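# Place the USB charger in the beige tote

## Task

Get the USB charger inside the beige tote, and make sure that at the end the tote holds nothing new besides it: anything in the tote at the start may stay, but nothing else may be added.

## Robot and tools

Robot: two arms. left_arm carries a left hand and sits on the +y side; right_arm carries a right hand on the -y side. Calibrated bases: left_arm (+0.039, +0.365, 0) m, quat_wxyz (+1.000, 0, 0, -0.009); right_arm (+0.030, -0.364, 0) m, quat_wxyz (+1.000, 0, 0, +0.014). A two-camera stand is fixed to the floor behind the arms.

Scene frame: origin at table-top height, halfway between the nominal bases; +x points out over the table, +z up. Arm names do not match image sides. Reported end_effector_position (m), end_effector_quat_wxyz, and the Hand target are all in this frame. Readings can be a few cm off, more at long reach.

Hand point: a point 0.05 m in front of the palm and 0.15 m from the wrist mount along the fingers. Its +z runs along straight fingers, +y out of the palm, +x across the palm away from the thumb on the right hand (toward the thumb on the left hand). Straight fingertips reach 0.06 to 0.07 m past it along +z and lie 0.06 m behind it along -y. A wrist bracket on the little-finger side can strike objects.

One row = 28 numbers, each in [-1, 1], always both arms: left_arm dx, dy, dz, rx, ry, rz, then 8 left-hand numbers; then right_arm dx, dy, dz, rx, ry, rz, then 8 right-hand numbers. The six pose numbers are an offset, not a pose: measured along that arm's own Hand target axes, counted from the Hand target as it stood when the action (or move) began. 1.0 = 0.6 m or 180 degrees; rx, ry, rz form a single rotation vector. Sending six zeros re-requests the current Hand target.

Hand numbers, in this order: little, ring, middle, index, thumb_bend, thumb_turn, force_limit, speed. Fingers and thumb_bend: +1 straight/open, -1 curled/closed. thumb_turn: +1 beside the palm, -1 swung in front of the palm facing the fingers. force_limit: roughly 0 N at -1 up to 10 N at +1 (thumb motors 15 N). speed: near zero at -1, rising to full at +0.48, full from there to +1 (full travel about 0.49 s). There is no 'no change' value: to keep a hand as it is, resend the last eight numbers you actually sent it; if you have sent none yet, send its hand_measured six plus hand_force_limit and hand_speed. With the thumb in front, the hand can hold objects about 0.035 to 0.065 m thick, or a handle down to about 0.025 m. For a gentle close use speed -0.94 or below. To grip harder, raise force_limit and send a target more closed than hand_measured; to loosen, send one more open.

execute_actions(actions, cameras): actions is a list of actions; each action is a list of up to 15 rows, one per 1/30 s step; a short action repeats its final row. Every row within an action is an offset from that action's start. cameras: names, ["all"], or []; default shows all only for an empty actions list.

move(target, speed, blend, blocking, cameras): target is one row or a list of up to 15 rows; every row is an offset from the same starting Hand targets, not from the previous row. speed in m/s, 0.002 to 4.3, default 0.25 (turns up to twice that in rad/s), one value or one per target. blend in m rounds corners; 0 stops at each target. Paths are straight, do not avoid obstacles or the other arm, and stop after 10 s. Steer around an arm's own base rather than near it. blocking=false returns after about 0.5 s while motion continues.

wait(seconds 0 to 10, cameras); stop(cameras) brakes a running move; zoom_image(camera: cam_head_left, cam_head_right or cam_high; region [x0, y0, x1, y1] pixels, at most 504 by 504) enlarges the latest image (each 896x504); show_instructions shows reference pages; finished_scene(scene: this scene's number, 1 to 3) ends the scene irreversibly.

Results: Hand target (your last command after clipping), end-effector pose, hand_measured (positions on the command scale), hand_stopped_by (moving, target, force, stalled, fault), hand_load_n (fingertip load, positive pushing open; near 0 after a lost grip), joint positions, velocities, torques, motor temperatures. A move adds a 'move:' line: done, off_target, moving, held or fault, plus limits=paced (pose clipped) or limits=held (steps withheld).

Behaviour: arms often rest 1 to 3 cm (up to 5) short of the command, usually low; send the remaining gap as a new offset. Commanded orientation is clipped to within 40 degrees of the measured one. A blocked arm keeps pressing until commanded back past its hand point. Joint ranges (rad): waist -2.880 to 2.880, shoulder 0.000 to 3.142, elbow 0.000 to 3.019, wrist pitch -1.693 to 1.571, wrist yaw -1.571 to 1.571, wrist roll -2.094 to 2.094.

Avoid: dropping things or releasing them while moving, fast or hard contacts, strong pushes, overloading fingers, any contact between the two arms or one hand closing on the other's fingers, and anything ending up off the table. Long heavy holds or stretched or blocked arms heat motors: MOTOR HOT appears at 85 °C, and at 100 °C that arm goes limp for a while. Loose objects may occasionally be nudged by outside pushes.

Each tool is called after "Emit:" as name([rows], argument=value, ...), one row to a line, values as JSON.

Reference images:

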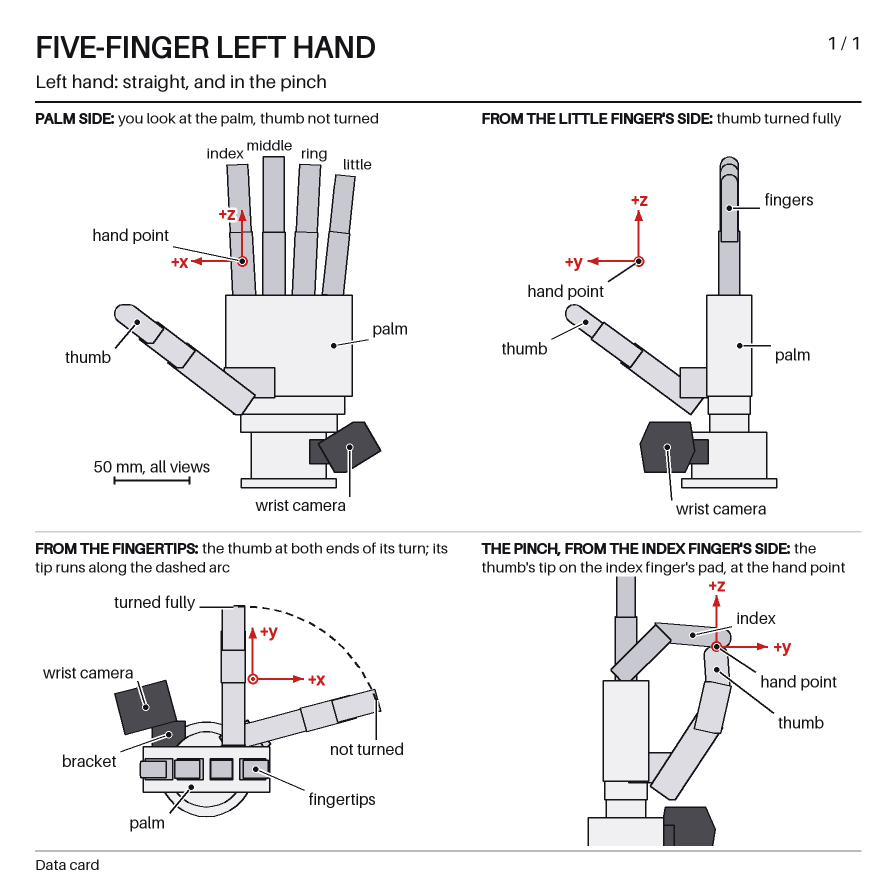

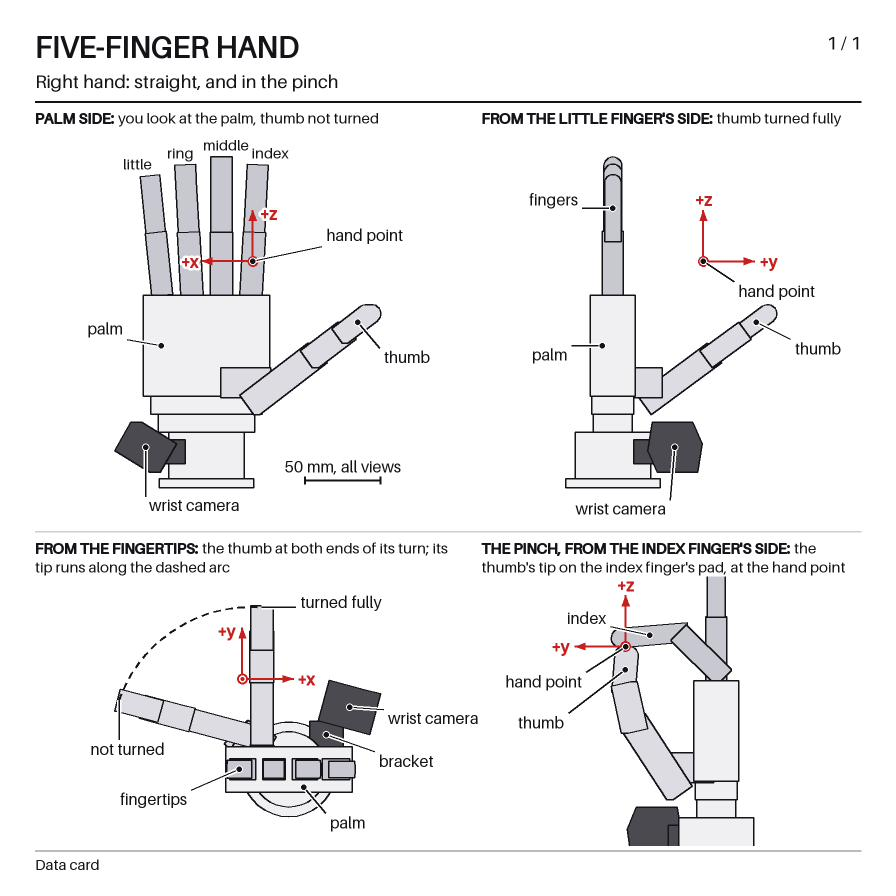

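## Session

Emit:
execute_actions(actions=[])

Scene clock: 0.00 s.
left_arm: end_effector_position=(+0.4800, +0.2976, +0.1316) hand_measured=(+1.000, +1.000, +1.000, +1.000, +1.000, +1.000) hand_load_n=(+0.0, +0.0, +0.0, +0.0, +0.0, +0.0) hand_stopped_by=(target, target, target, target, target, target) hand_force_limit=0.00 hand_speed=-0.80 end_effector_quat_wxyz=(+0.132, -0.089, +0.949, -0.273) | right_arm: end_effector_position=(+0.6563, -0.4640, +0.2752) hand_measured=(+1.000, +1.000, +1.000, +1.000, +1.000, +1.000) hand_load_n=(+0.0, +0.0, +0.0, +0.0, +0.0, +0.0) hand_stopped_by=(target, target, target, target, target, target) hand_force_limit=0.00 hand_speed=-0.80 end_effector_quat_wxyz=(+0.564, -0.124, +0.776, -0.254)
Joint positions: left_arm=[-0.015 1.409 1.097 -0.891 0.507 1.254] | right_arm=[-0.291 1.413 0.953 0.223 0.002 0.988]
Joint velocities: within noise
Joint torques (N m): no reading
Motor temperatures (°C): left_arm=[25 30 38 27 26 25] | right_arm=[29 35 36 27 24 27]
Heat: left arm: hottest elbow 38 °C; right arm: hottest elbow 36 °C.
Hand target: left_arm +0.4884, +0.2974, +0.1381; +0.140, -0.087, +0.947, -0.274 | right_arm +0.6619, -0.4655, +0.2854; +0.570, -0.124, +0.770, -0.258

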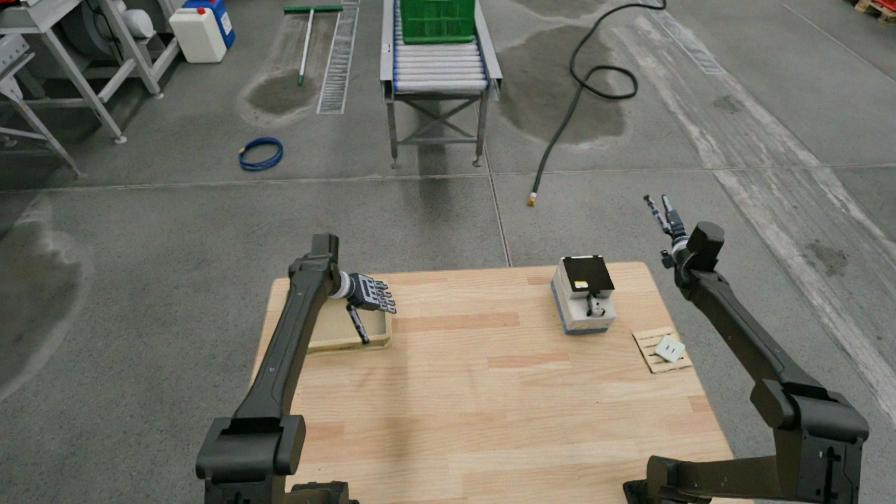

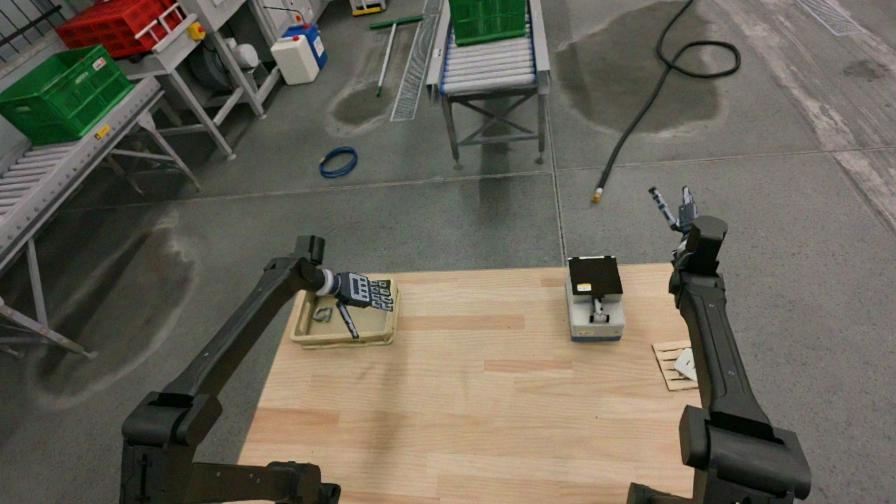

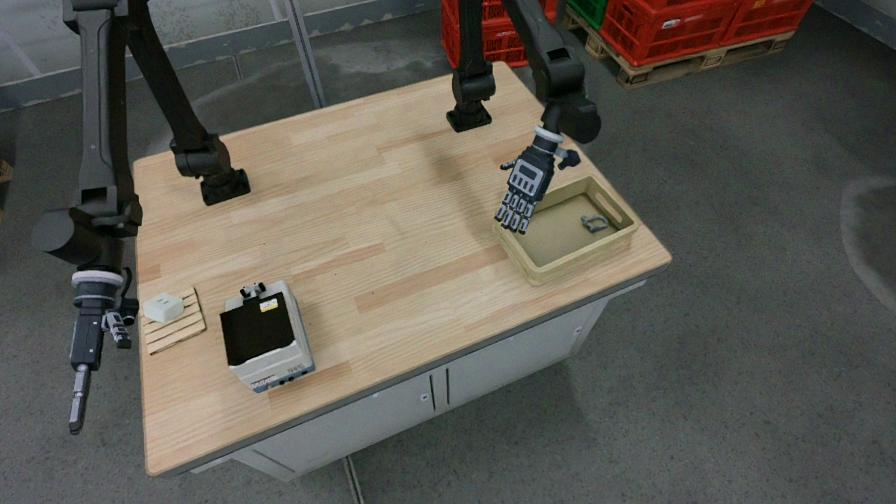

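Emit:
zoom_image(camera="cam_high", region=[130, 275, 230, 365])

Emit:
zoom_image(camera="cam_head_left", region=[620, 310, 720, 390])

Scaled by 5.040.

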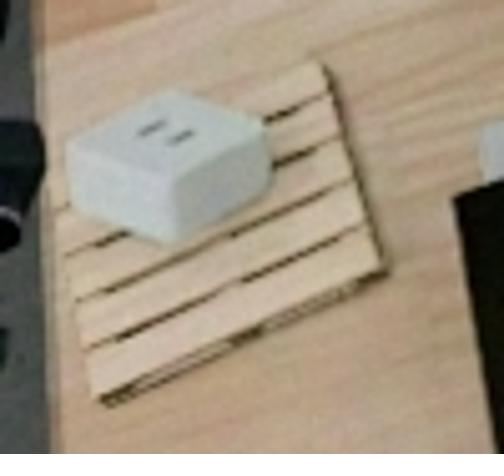

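Scaled by 5.040.

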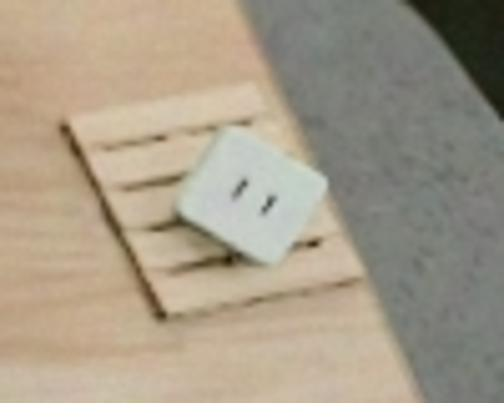

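Emit:
move(target=[0.2155,0.2962,-0.6917,-0.0762,-0.1902,-0.2831,1,1,1,1,1,1,0,-0.8,0.1507,0.0028,-0.3772,-0.1936,-0.0494,-0.3646,-1,-1,0.45,0.45,1,-1,-0.4,0], cameras=["all"], speed=0.35)

Scene clock: 71.83 s.
left_arm: end_effector_position=(+0.2176, +0.6140, +0.3357) hand_measured=(+1.000, +1.000, +1.000, +1.000, +1.000, +1.000) hand_load_n=(+0.0, -0.5, +0.0, -0.5, +0.0, +0.0) hand_stopped_by=(target, target, target, target, target, target) hand_force_limit=0.00 hand_speed=-0.80 end_effector_quat_wxyz=(+0.253, -0.577, +0.758, -0.165) | right_arm: end_effector_position=(+0.4119, -0.4415, +0.2347) hand_measured=(-1.000, -1.000, +0.450, +0.450, +1.000, -1.000) hand_load_n=(+0.0, +0.0, +0.0, +0.0, +0.0, +0.0) hand_stopped_by=(target, target, target, target, target, target) hand_force_limit=-0.40 hand_speed=0.00 end_effector_quat_wxyz=(-0.335, +0.688, -0.588, +0.260)
Joint positions: left_arm=[1.147 1.046 1.34 -1.53 0.526 1.306] | right_arm=[-0.471 1.009 0.931 -0.729 -0.482 -0.403]
Joint torques (N m): left_arm=[-1.26 -5.36 11.78 0.58 0.6 0.2] | right_arm=[-0.03 -3.66 14.71 0.83 -0.34 -0.17]
Motor temperatures (°C): left_arm=[25 31 45 27 26 25] | right_arm=[29 37 44 27 24 27]
Heat: left arm: hottest elbow 45 °C; right arm: hottest elbow 44 °C.
Hand target: left_arm +0.2208, +0.6203, +0.3498; +0.262, -0.568, +0.763, -0.161 | right_arm +0.4200, -0.4500, +0.2598; -0.336, +0.688, -0.578, +0.282
Off the commanded pose: left_arm 0.016 m, 2 deg | right_arm 0.028 m, 3 deg.
move: off_target (left_arm, right_arm)

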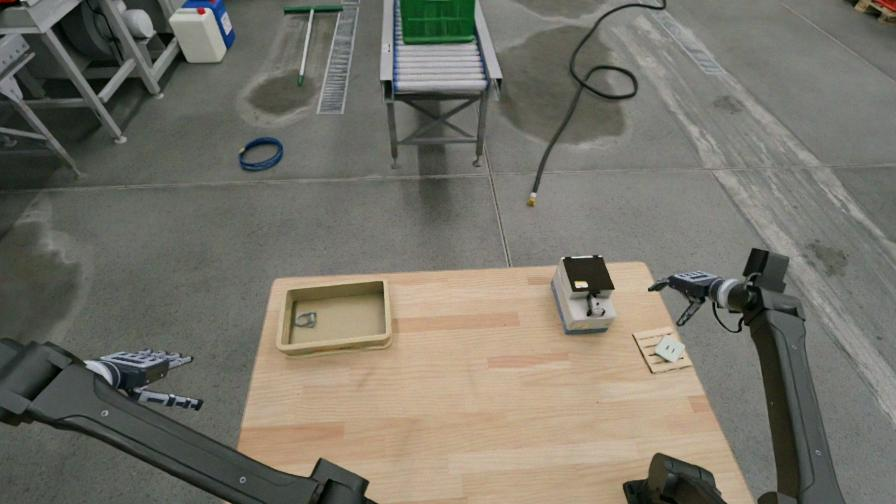

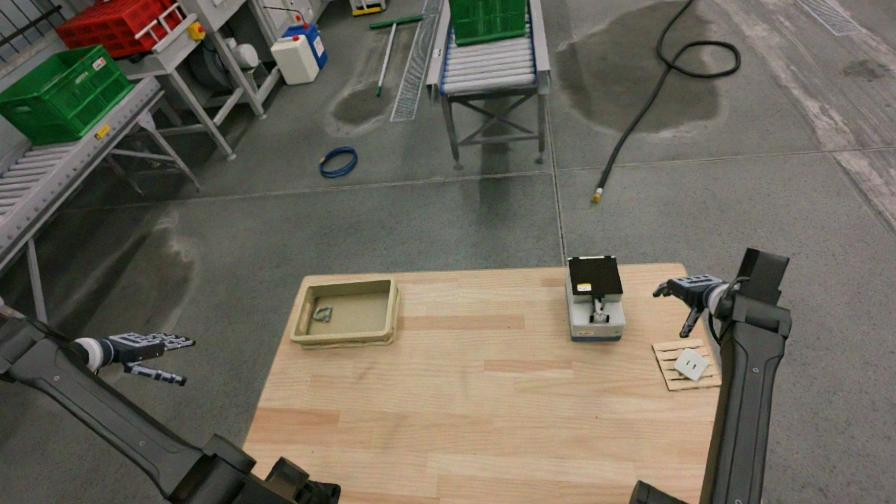

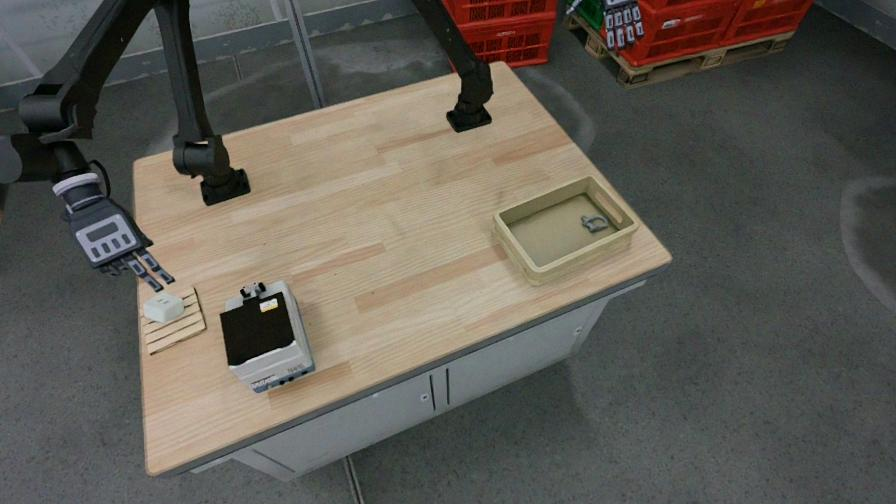

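Emit:
move(target=[0,0,0,0,0,0,1,1,1,1,1,1,0,-0.8,0.083,0.2038,0.0503,0,-0.1532,-0.1198,-1,-1,0.45,0.45,1,-1,-0.4,0], cameras=["all"], speed=0.2)

Emit:
zoom_image(camera="cam_head_left", region=[620, 290, 740, 380])

Emit:
zoom_image(camera="cam_high", region=[110, 250, 230, 340])

Scene clock: 86.07 s.
left_arm: end_effector_position=(+0.2176, +0.6140, +0.3357) hand_measured=(+1.000, +1.000, +1.000, +1.000, +1.000, +1.000) hand_load_n=(+0.0, +0.0, +0.0, +0.0, +0.0, +0.0) hand_stopped_by=(target, target, target, target, target, target) hand_force_limit=0.00 hand_speed=-0.80 end_effector_quat_wxyz=(+0.253, -0.577, +0.758, -0.165) | right_arm: end_effector_position=(+0.3676, -0.4947, +0.1338) hand_measured=(-1.000, -1.000, +0.450, +0.450, +1.000, -1.000) hand_load_n=(+0.0, +0.0, +0.0, +0.0, +0.0, -0.5) hand_stopped_by=(target, target, target, target, target, target) hand_force_limit=-0.40 hand_speed=0.00 end_effector_quat_wxyz=(-0.409, +0.829, -0.350, +0.155)
Joint positions: left_arm=[1.147 1.046 1.34 -1.53 0.526 1.306] | right_arm=[-0.728 1.357 0.978 -1.115 -0.902 -1.434]
Joint torques (N m): left_arm=[-1.26 -5.25 11.78 0.53 0.61 0.21] | right_arm=[0.79 -5.71 12.55 -0.31 -0.83 -0.16]
Heat: left arm: hottest elbow 48 °C; right arm: hottest elbow 46 °C.
Hand target: left_arm +0.2208, +0.6203, +0.3498; +0.262, -0.568, +0.763, -0.161 | right_arm +0.3782, -0.5080, +0.1449; -0.405, +0.830, -0.343, +0.168
Off the commanded pose: left_arm 0.016 m, 2 deg | right_arm 0.020 m, 2 deg.
move: off_target (left_arm, right_arm)

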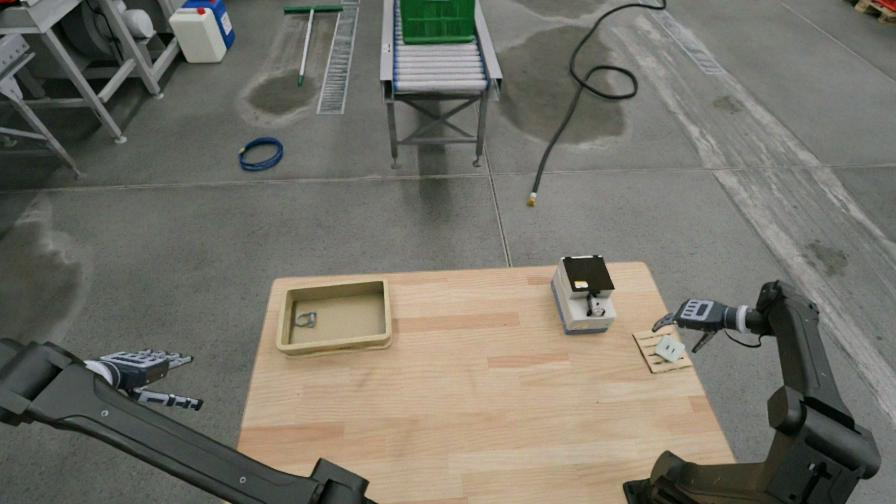

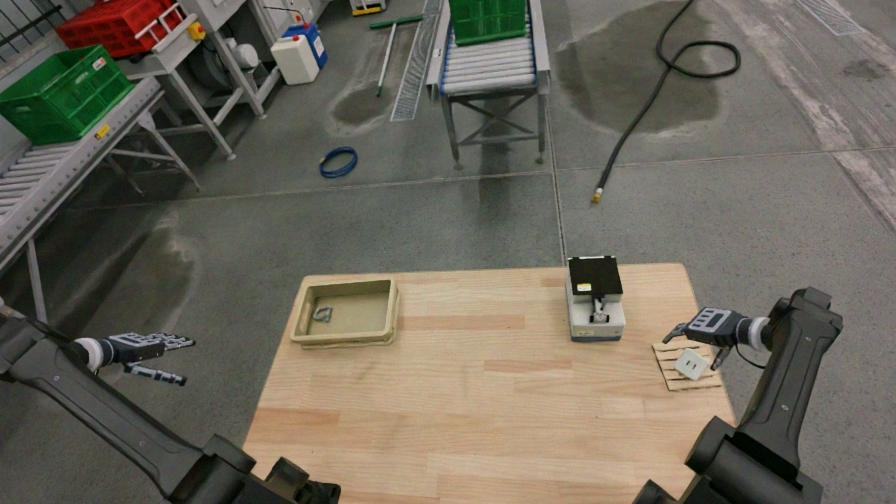

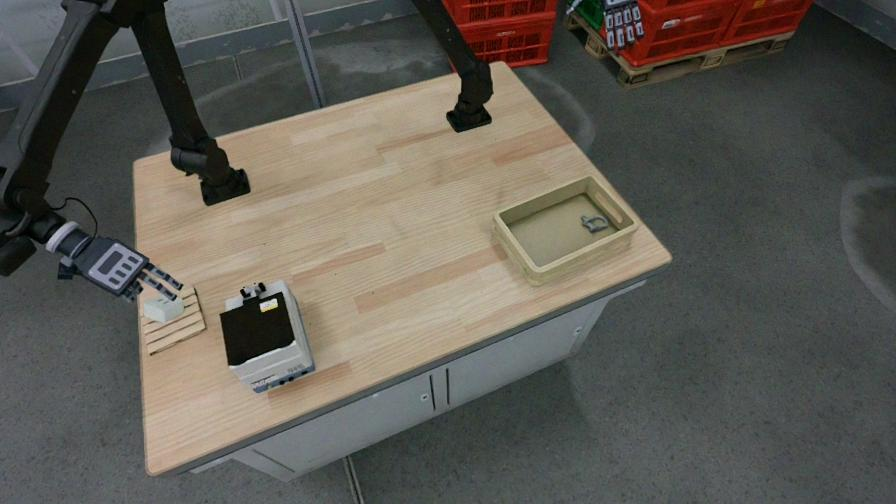

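Scaled by 4.200.

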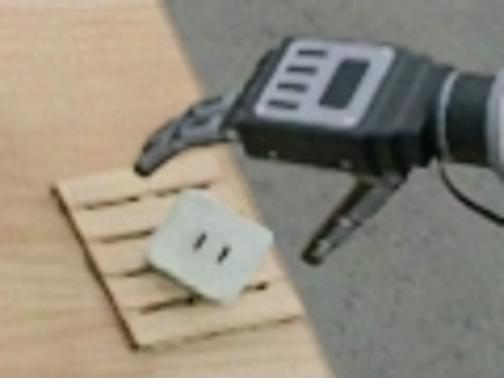

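Scaled by 4.200.

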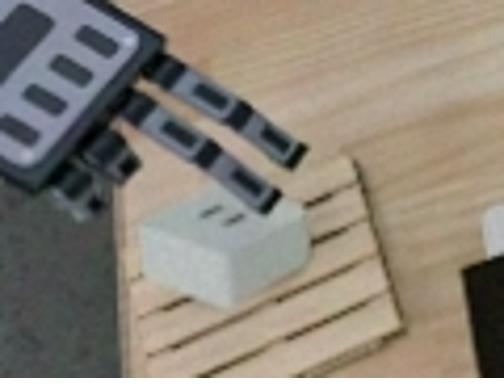

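Emit:
move(target=[0,0,0,0,0,0,1,1,1,1,1,1,0,-0.8,0.022,0.1048,0.0743,0,0,0,-1,-1,0.6,0.6,1,-1,-0.4,0], cameras=["cam_high","cam_head_left"], speed=0.12)

Emit:
zoom_image(camera="cam_head_left", region=[630, 300, 730, 375])

Emit:
zoom_image(camera="cam_high", region=[130, 265, 230, 340])

Scene clock: 111.90 s.
left_arm: end_effector_position=(+0.2176, +0.6140, +0.3357) hand_measured=(+1.000, +1.000, +1.000, +1.000, +1.000, +1.000) hand_load_n=(+0.0, +0.0, +0.0, +0.0, +0.0, +0.0) hand_stopped_by=(target, target, target, target, target, target) hand_force_limit=0.00 hand_speed=-0.80 end_effector_quat_wxyz=(+0.253, -0.577, +0.758, -0.165) | right_arm: end_effector_position=(+0.3862, -0.5155, +0.0740) hand_measured=(-1.000, -1.000, +0.600, +0.600, +1.000, -1.000) hand_load_n=(+0.0, +0.0, +0.0, +0.0, +0.0, +0.0) hand_stopped_by=(target, target, target, target, target, target) hand_force_limit=-0.40 hand_speed=0.00 end_effector_quat_wxyz=(-0.406, +0.830, -0.344, +0.164)
Joint positions: left_arm=[1.147 1.046 1.34 -1.53 0.526 1.306] | right_arm=[-0.738 1.493 0.946 -0.938 -0.904 -1.454]
Joint torques (N m): left_arm=[-1.2 -5.13 11.79 0.59 0.6 0.2] | right_arm=[0.21 -7.77 7.1 0.84 -0.84 -0.15]
Motor temperatures (°C): left_arm=[25 31 51 27 26 25] | right_arm=[29 36 51 27 25 27]
Heat: left arm: hottest elbow 51 °C; right arm: hottest elbow 51 °C.
Hand target: left_arm +0.2208, +0.6203, +0.3498; +0.262, -0.568, +0.763, -0.161 | right_arm +0.3851, -0.5197, +0.0678; -0.406, +0.830, -0.343, +0.168
Off the commanded pose: left_arm 0.016 m, 2 deg | right_arm 0.008 m, 0 deg.
move: off_target (left_arm)
Images, in order (width x height): cam_head_left 896x504, cam_high 896x504.

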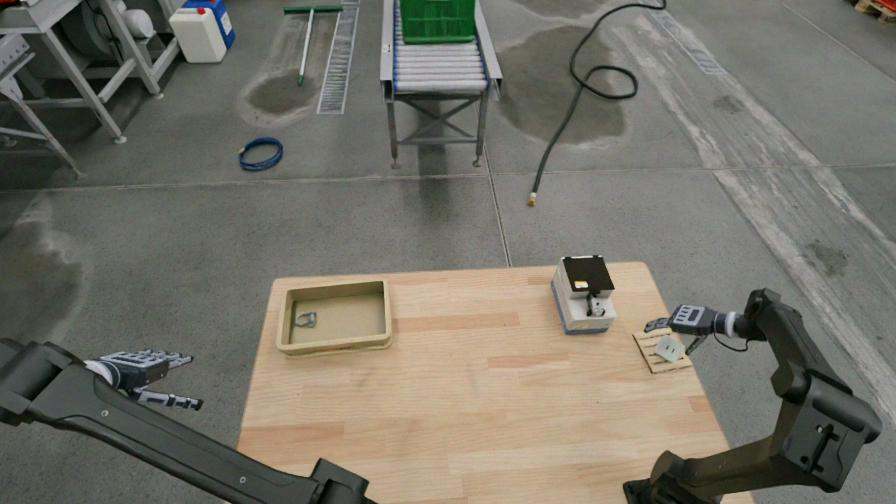

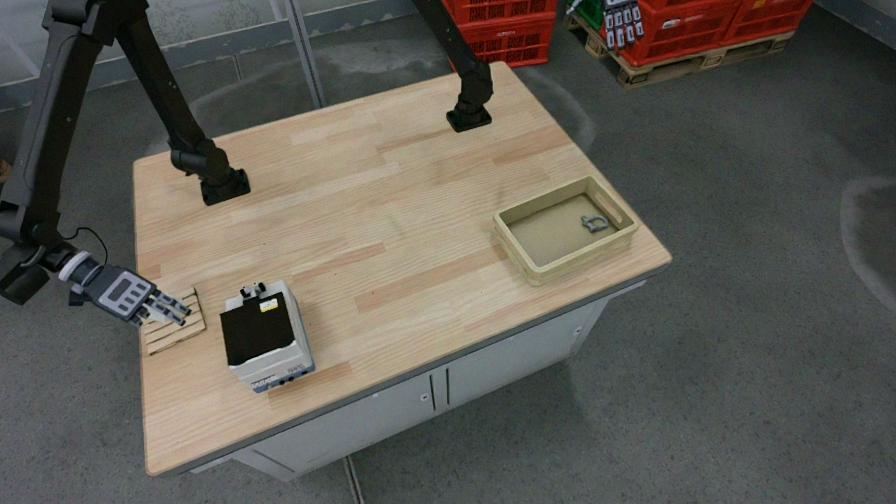

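Scaled by 5.040.

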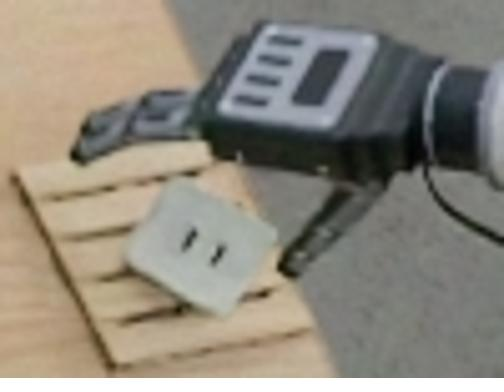

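Scaled by 5.040.

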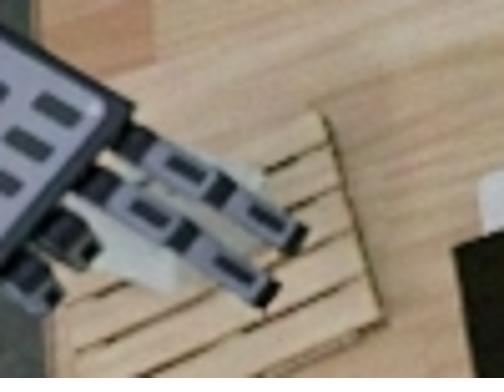

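Emit:
move(target=[0,0,0,0,0,0,1,1,1,1,1,1,0,-0.8,-0.0083,0.041,0.02,0,0,0,-1,-1,0.6,0.6,1,-1,-0.4,0], cameras=["cam_high","cam_head_left"], speed=0.1)

Emit:
zoom_image(camera="cam_head_left", region=[630, 310, 714, 373])

Emit:
zoom_image(camera="cam_high", region=[130, 275, 214, 338])

Scene clock: 129.23 s.
left_arm: end_effector_position=(+0.2176, +0.6140, +0.3357) hand_measured=(+1.000, +1.000, +1.000, +1.000, +1.000, +1.000) hand_load_n=(+0.0, +0.0, +0.0, +0.0, +0.0, +0.0) hand_stopped_by=(target, target, target, target, target, target) hand_force_limit=0.00 hand_speed=-0.80 end_effector_quat_wxyz=(+0.253, -0.577, +0.758, -0.165) | right_arm: end_effector_position=(+0.3794, -0.5169, +0.0489) hand_measured=(-1.000, -1.000, +0.600, +0.600, +1.000, -1.000) hand_load_n=(+0.0, +0.0, +0.0, +0.0, +0.0, +0.0) hand_stopped_by=(target, target, target, target, target, target) hand_force_limit=-0.40 hand_speed=0.00 end_effector_quat_wxyz=(-0.405, +0.831, -0.343, +0.166)
Joint positions: left_arm=[1.147 1.046 1.34 -1.53 0.526 1.306] | right_arm=[-0.752 1.523 0.901 -0.876 -0.905 -1.475]
Joint torques (N m): left_arm=[-1.38 -5.3 11.79 0.55 0.61 0.2] | right_arm=[0.26 -7.53 6.69 0.77 -0.82 -0.19]
Heat: left arm: hottest elbow 52 °C; right arm: hottest elbow 47 °C.
Hand target: left_arm +0.2208, +0.6203, +0.3498; +0.262, -0.568, +0.763, -0.161 | right_arm +0.3775, -0.5202, +0.0411; -0.406, +0.830, -0.343, +0.168
Off the commanded pose: left_arm 0.016 m, 2 deg | right_arm 0.009 m, 0 deg.
move: off_target (left_arm)
Images, in order (width x height): cam_head_left 896x504, cam_high 896x504.

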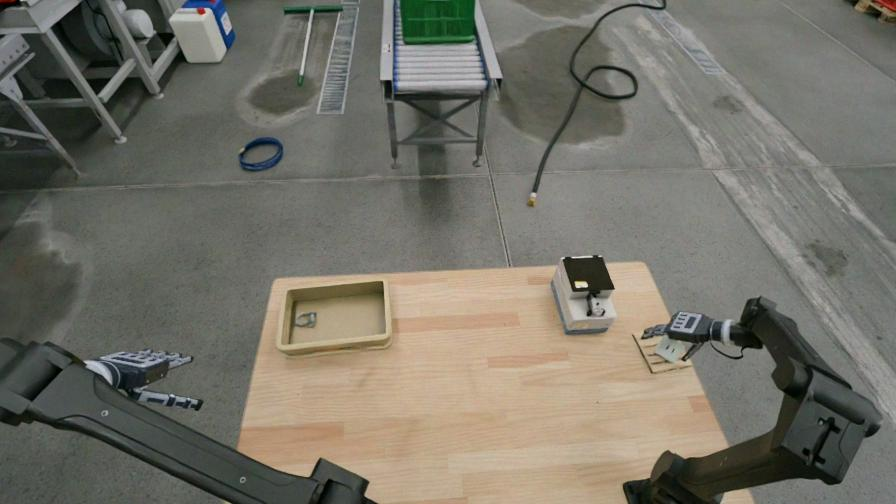

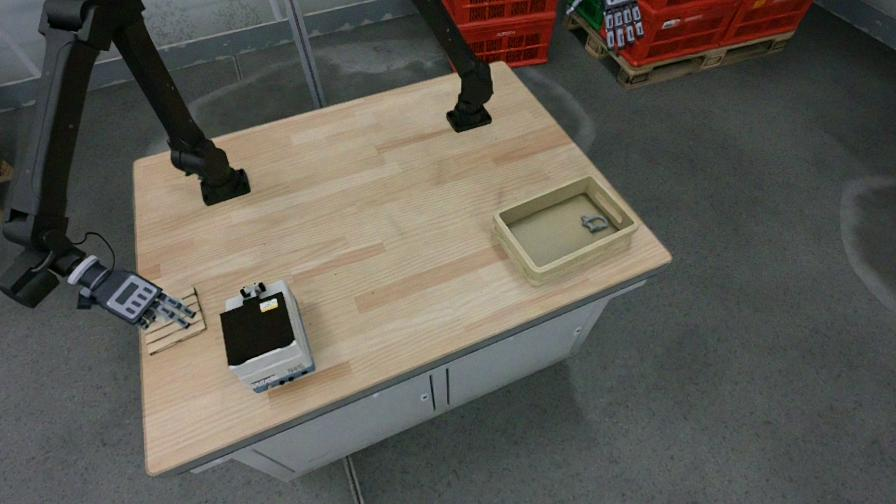

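Scaled by 6.000.

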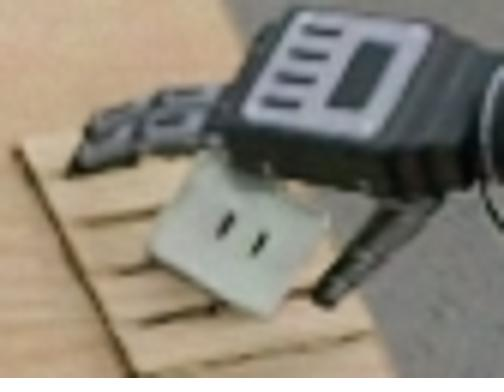

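Scaled by 6.000.

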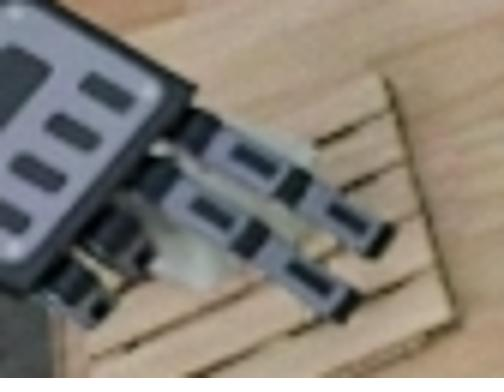

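Emit:
move(target=[0,0,0,0,0,0,1,1,1,1,1,1,0,-0.8,0,0,0,0,0,0,-1,-1,-0.3,-0.3,1,-1,-0.35,-0.9], cameras=["cam_high","cam_head_left"], speed=0.08)

Emit:
zoom_image(camera="cam_head_left", region=[630, 310, 714, 373])

Emit:
zoom_image(camera="cam_high", region=[130, 275, 214, 338])

Scene clock: 148.43 s.
left_arm: end_effector_position=(+0.2176, +0.6140, +0.3357) hand_measured=(+1.000, +1.000, +1.000, +1.000, +1.000, +1.000) hand_load_n=(+0.0, +0.0, +0.0, +0.0, +0.0, +0.0) hand_stopped_by=(target, target, target, target, target, target) hand_force_limit=0.00 hand_speed=-0.80 end_effector_quat_wxyz=(+0.253, -0.577, +0.758, -0.165) | right_arm: end_effector_position=(+0.3795, -0.5169, +0.0490) hand_measured=(-1.000, -1.000, +0.016, -0.020, +1.000, -1.000) hand_load_n=(+0.0, +0.0, +4.0, +5.5, +1.0, -1.0) hand_stopped_by=(target, target, force, force, target, target) hand_force_limit=-0.35 hand_speed=-0.90 end_effector_quat_wxyz=(-0.406, +0.831, -0.343, +0.167)
Joint positions: left_arm=[1.147 1.046 1.34 -1.53 0.526 1.306] | right_arm=[-0.752 1.523 0.901 -0.876 -0.906 -1.476]
Joint torques (N m): left_arm=[-1.2 -5.25 11.82 0.61 0.6 0.19] | right_arm=[0.5 -8.12 6.6 0.72 -0.81 -0.22]
Motor temperatures (°C): left_arm=[25 30 52 27 27 25] | right_arm=[29 35 44 27 26 27]
Heat: left arm: hottest elbow 52 °C; right arm: hottest elbow 44 °C.
Hand target: left_arm +0.2208, +0.6203, +0.3498; +0.262, -0.568, +0.763, -0.161 | right_arm +0.3775, -0.5202, +0.0411; -0.406, +0.830, -0.343, +0.168
Off the commanded pose: left_arm 0.016 m, 2 deg | right_arm 0.009 m, 0 deg.
move: off_target (left_arm)
Images, in order (width x height): cam_head_left 896x504, cam_high 896x504.

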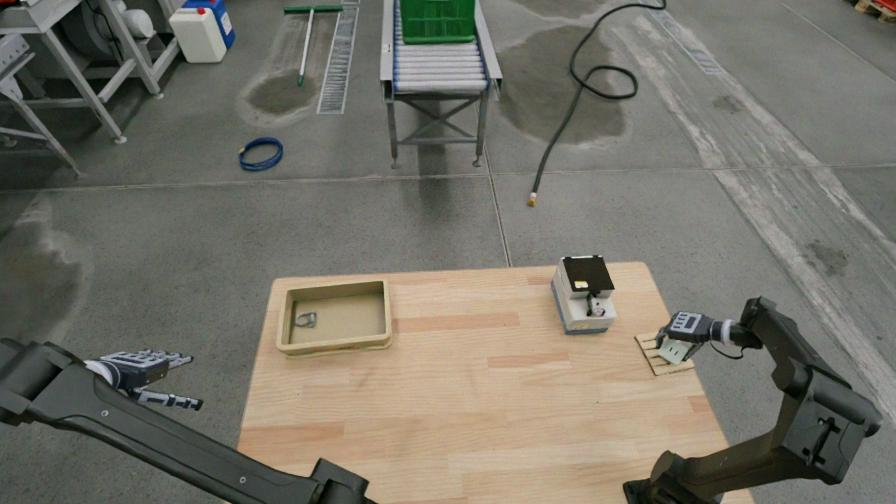

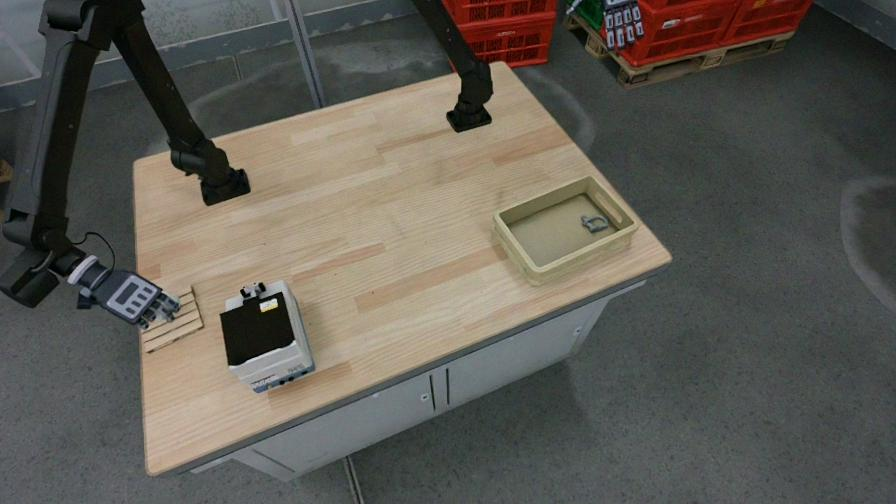

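Scaled by 6.000.

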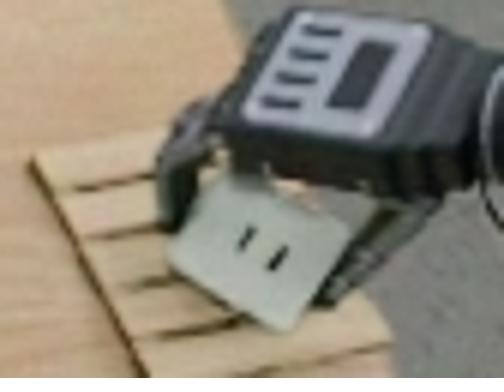

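Scaled by 6.000.

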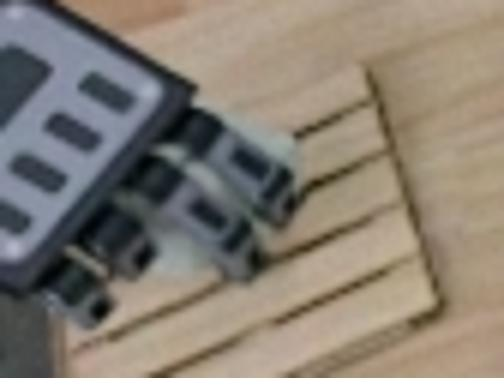

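Emit:
move([
  [0,0,0,0,0,0,1,1,1,1,1,1,0,-0.8,0,-0.302,-0.2362,0,0,0,-1,-1,-0.3,-0.3,1,-1,-0.35,-0.9],
  [0,0,0,0,0,0,1,1,1,1,1,1,0,-0.8,-0.3272,-0.5903,0.0812,0,0,0,-1,-1,-0.3,-0.3,1,-1,-0.35,-0.9],
  [0,0,0,0,0,0,1,1,1,1,1,1,0,-0.8,-0.5275,-0.8037,0.4082,0,0,0,-1,-1,-0.3,-0.3,1,-1,-0.35,-0.9],
], cameras=["all"], speed=[0.15,0.25,0.25], blend=[0.04,0.05,0])

Emit:
zoom_image(camera="cam_high", region=[460, 150, 660, 300])

Scene clock: 163.57 s.
left_arm: end_effector_position=(+0.2176, +0.6140, +0.3357) hand_measured=(+1.000, +1.000, +1.000, +1.000, +1.000, +1.000) hand_load_n=(+0.0, +0.0, +0.0, +0.0, +0.0, +0.0) hand_stopped_by=(target, target, target, target, target, target) hand_force_limit=0.00 hand_speed=-0.80 end_effector_quat_wxyz=(+0.253, -0.577, +0.758, -0.165) | right_arm: end_effector_position=(+0.4824, +0.0370, +0.2368) hand_measured=(-1.000, -1.000, +0.016, -0.020, +1.000, -1.000) hand_load_n=(+0.0, +0.0, +4.0, +6.0, +1.0, -1.0) hand_stopped_by=(target, target, force, force, target, target) hand_force_limit=-0.35 hand_speed=-0.90 end_effector_quat_wxyz=(-0.376, +0.847, -0.344, +0.153)
Joint positions: left_arm=[1.147 1.046 1.34 -1.53 0.526 1.306] | right_arm=[0.622 1.523 1.391 -0.608 -0.111 -0.101]
Joint torques (N m): left_arm=[-1.38 -5.25 11.79 0.54 0.61 0.2] | right_arm=[1.49 -12.22 15.49 2.17 -0.05 0.17]
Heat: left arm: hottest elbow 53 °C; right arm: hottest elbow 44 °C.
Hand target: left_arm +0.2208, +0.6203, +0.3498; +0.262, -0.568, +0.763, -0.161 | right_arm +0.4994, +0.0499, +0.2708; -0.406, +0.830, -0.343, +0.168
Off the commanded pose: left_arm 0.016 m, 2 deg | right_arm 0.040 m, 4 deg.
move: off_target (left_arm, right_arm)

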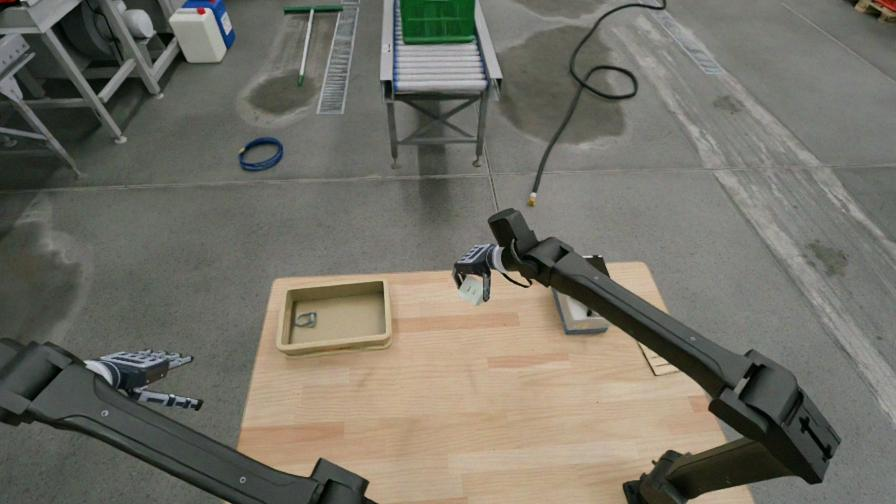

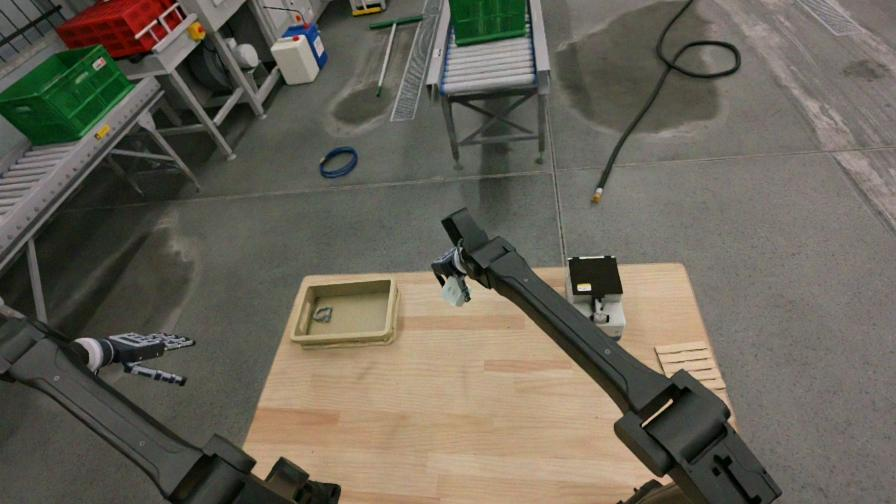

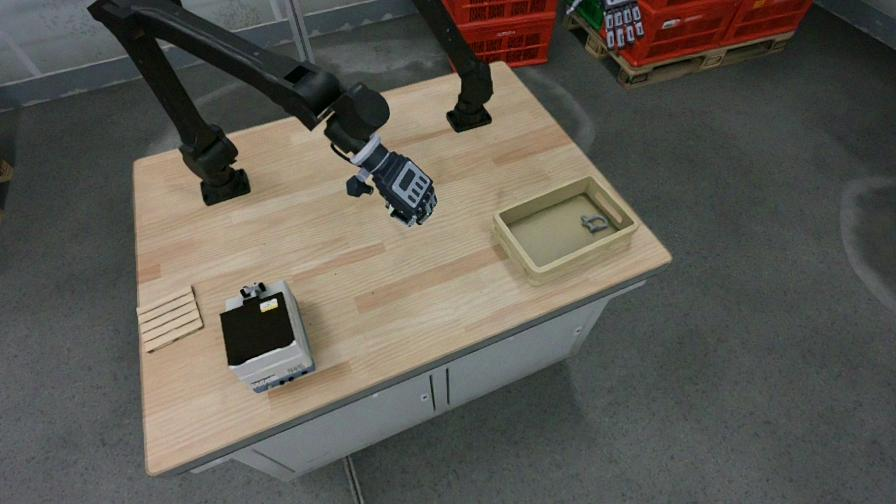

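Scaled by 2.520.

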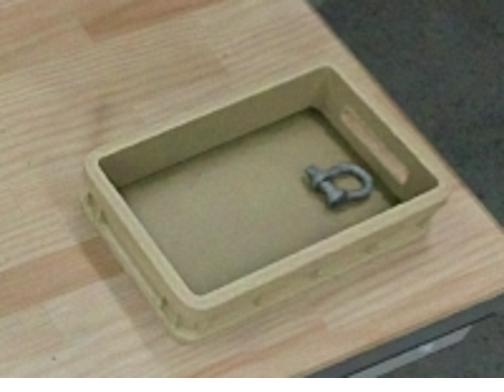

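Emit:
move(target=[0,0,0,0,0,0,1,1,1,1,1,1,0,-0.8,-0.3577,-0.117,0.4362,0,-0.0219,-0.0171,-1,-1,-0.3,-0.3,1,-1,-0.35,-0.9], cameras=["cam_high","cam_head_left"], speed=0.22)

Emit:
zoom_image(camera="cam_high", region=[460, 150, 660, 300])

Scene clock: 184.67 s.
left_arm: end_effector_position=(+0.2176, +0.6140, +0.3357) hand_measured=(+1.000, +1.000, +1.000, +1.000, +1.000, +1.000) hand_load_n=(+0.0, -0.5, +0.0, +0.0, +0.0, +0.0) hand_stopped_by=(target, target, target, target, target, target) hand_force_limit=0.00 hand_speed=-0.80 end_effector_quat_wxyz=(+0.253, -0.577, +0.758, -0.165) | right_arm: end_effector_position=(+0.5170, +0.3682, +0.1443) hand_measured=(-1.000, -1.000, +0.016, -0.020, +1.000, -1.000) hand_load_n=(+0.0, +0.0, +4.0, +6.0, +1.0, -1.0) hand_stopped_by=(target, target, force, force, target, target) hand_force_limit=-0.35 hand_speed=-0.90 end_effector_quat_wxyz=(-0.397, +0.854, -0.301, +0.148)
Joint positions: left_arm=[1.147 1.046 1.34 -1.53 0.526 1.306] | right_arm=[0.934 2.315 2.314 -0.698 0.066 0.038]
Joint torques (N m): left_arm=[-1.38 -5.13 11.81 0.61 0.6 0.21] | right_arm=[0.5 -21.19 15.88 1.2 0.04 0.12]
Heat: left arm: hottest elbow 53 °C; right arm: hottest elbow 47 °C.
Hand target: left_arm +0.2208, +0.6203, +0.3498; +0.262, -0.568, +0.763, -0.161 | right_arm +0.5239, +0.3782, +0.1653; -0.413, +0.844, -0.307, +0.150
Off the commanded pose: left_arm 0.016 m, 2 deg | right_arm 0.024 m, 2 deg.
move: off_target (left_arm, right_arm)
Images, in order (width x height): cam_head_left 896x504, cam_high 896x504.

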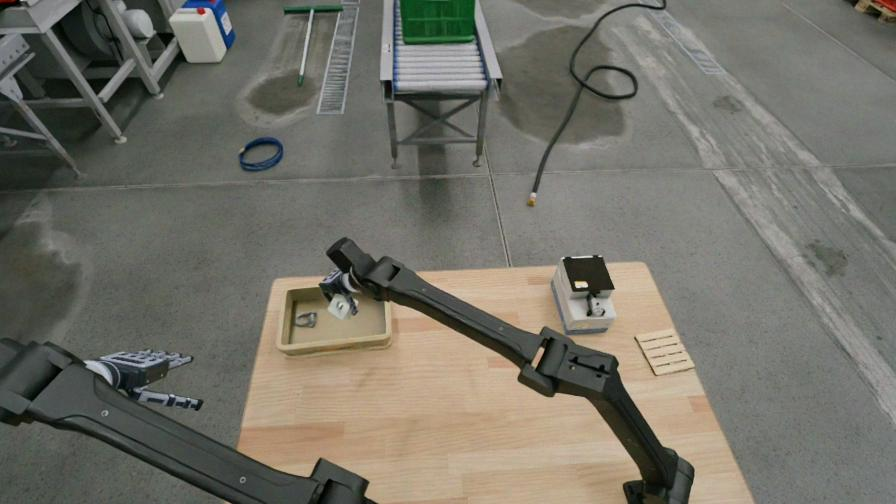

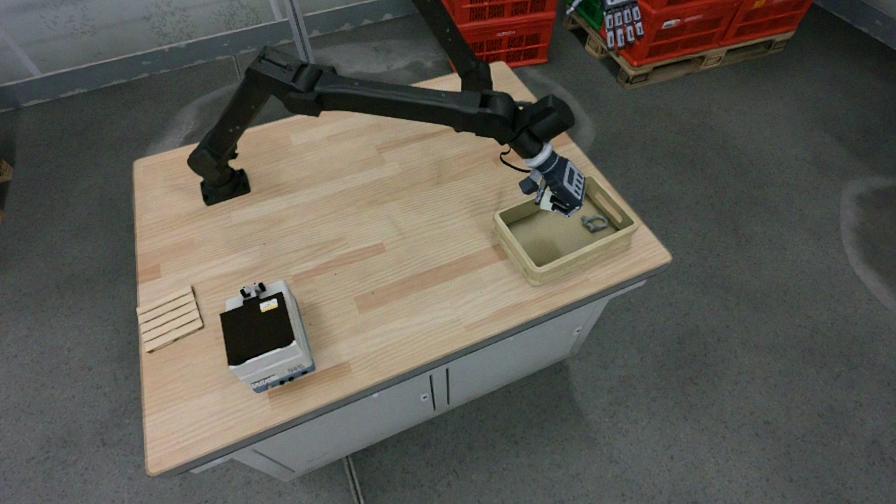

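Scaled by 2.520.

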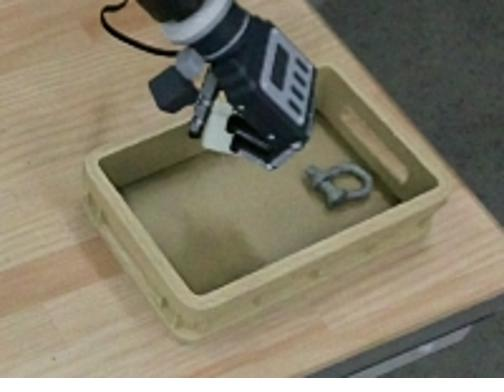

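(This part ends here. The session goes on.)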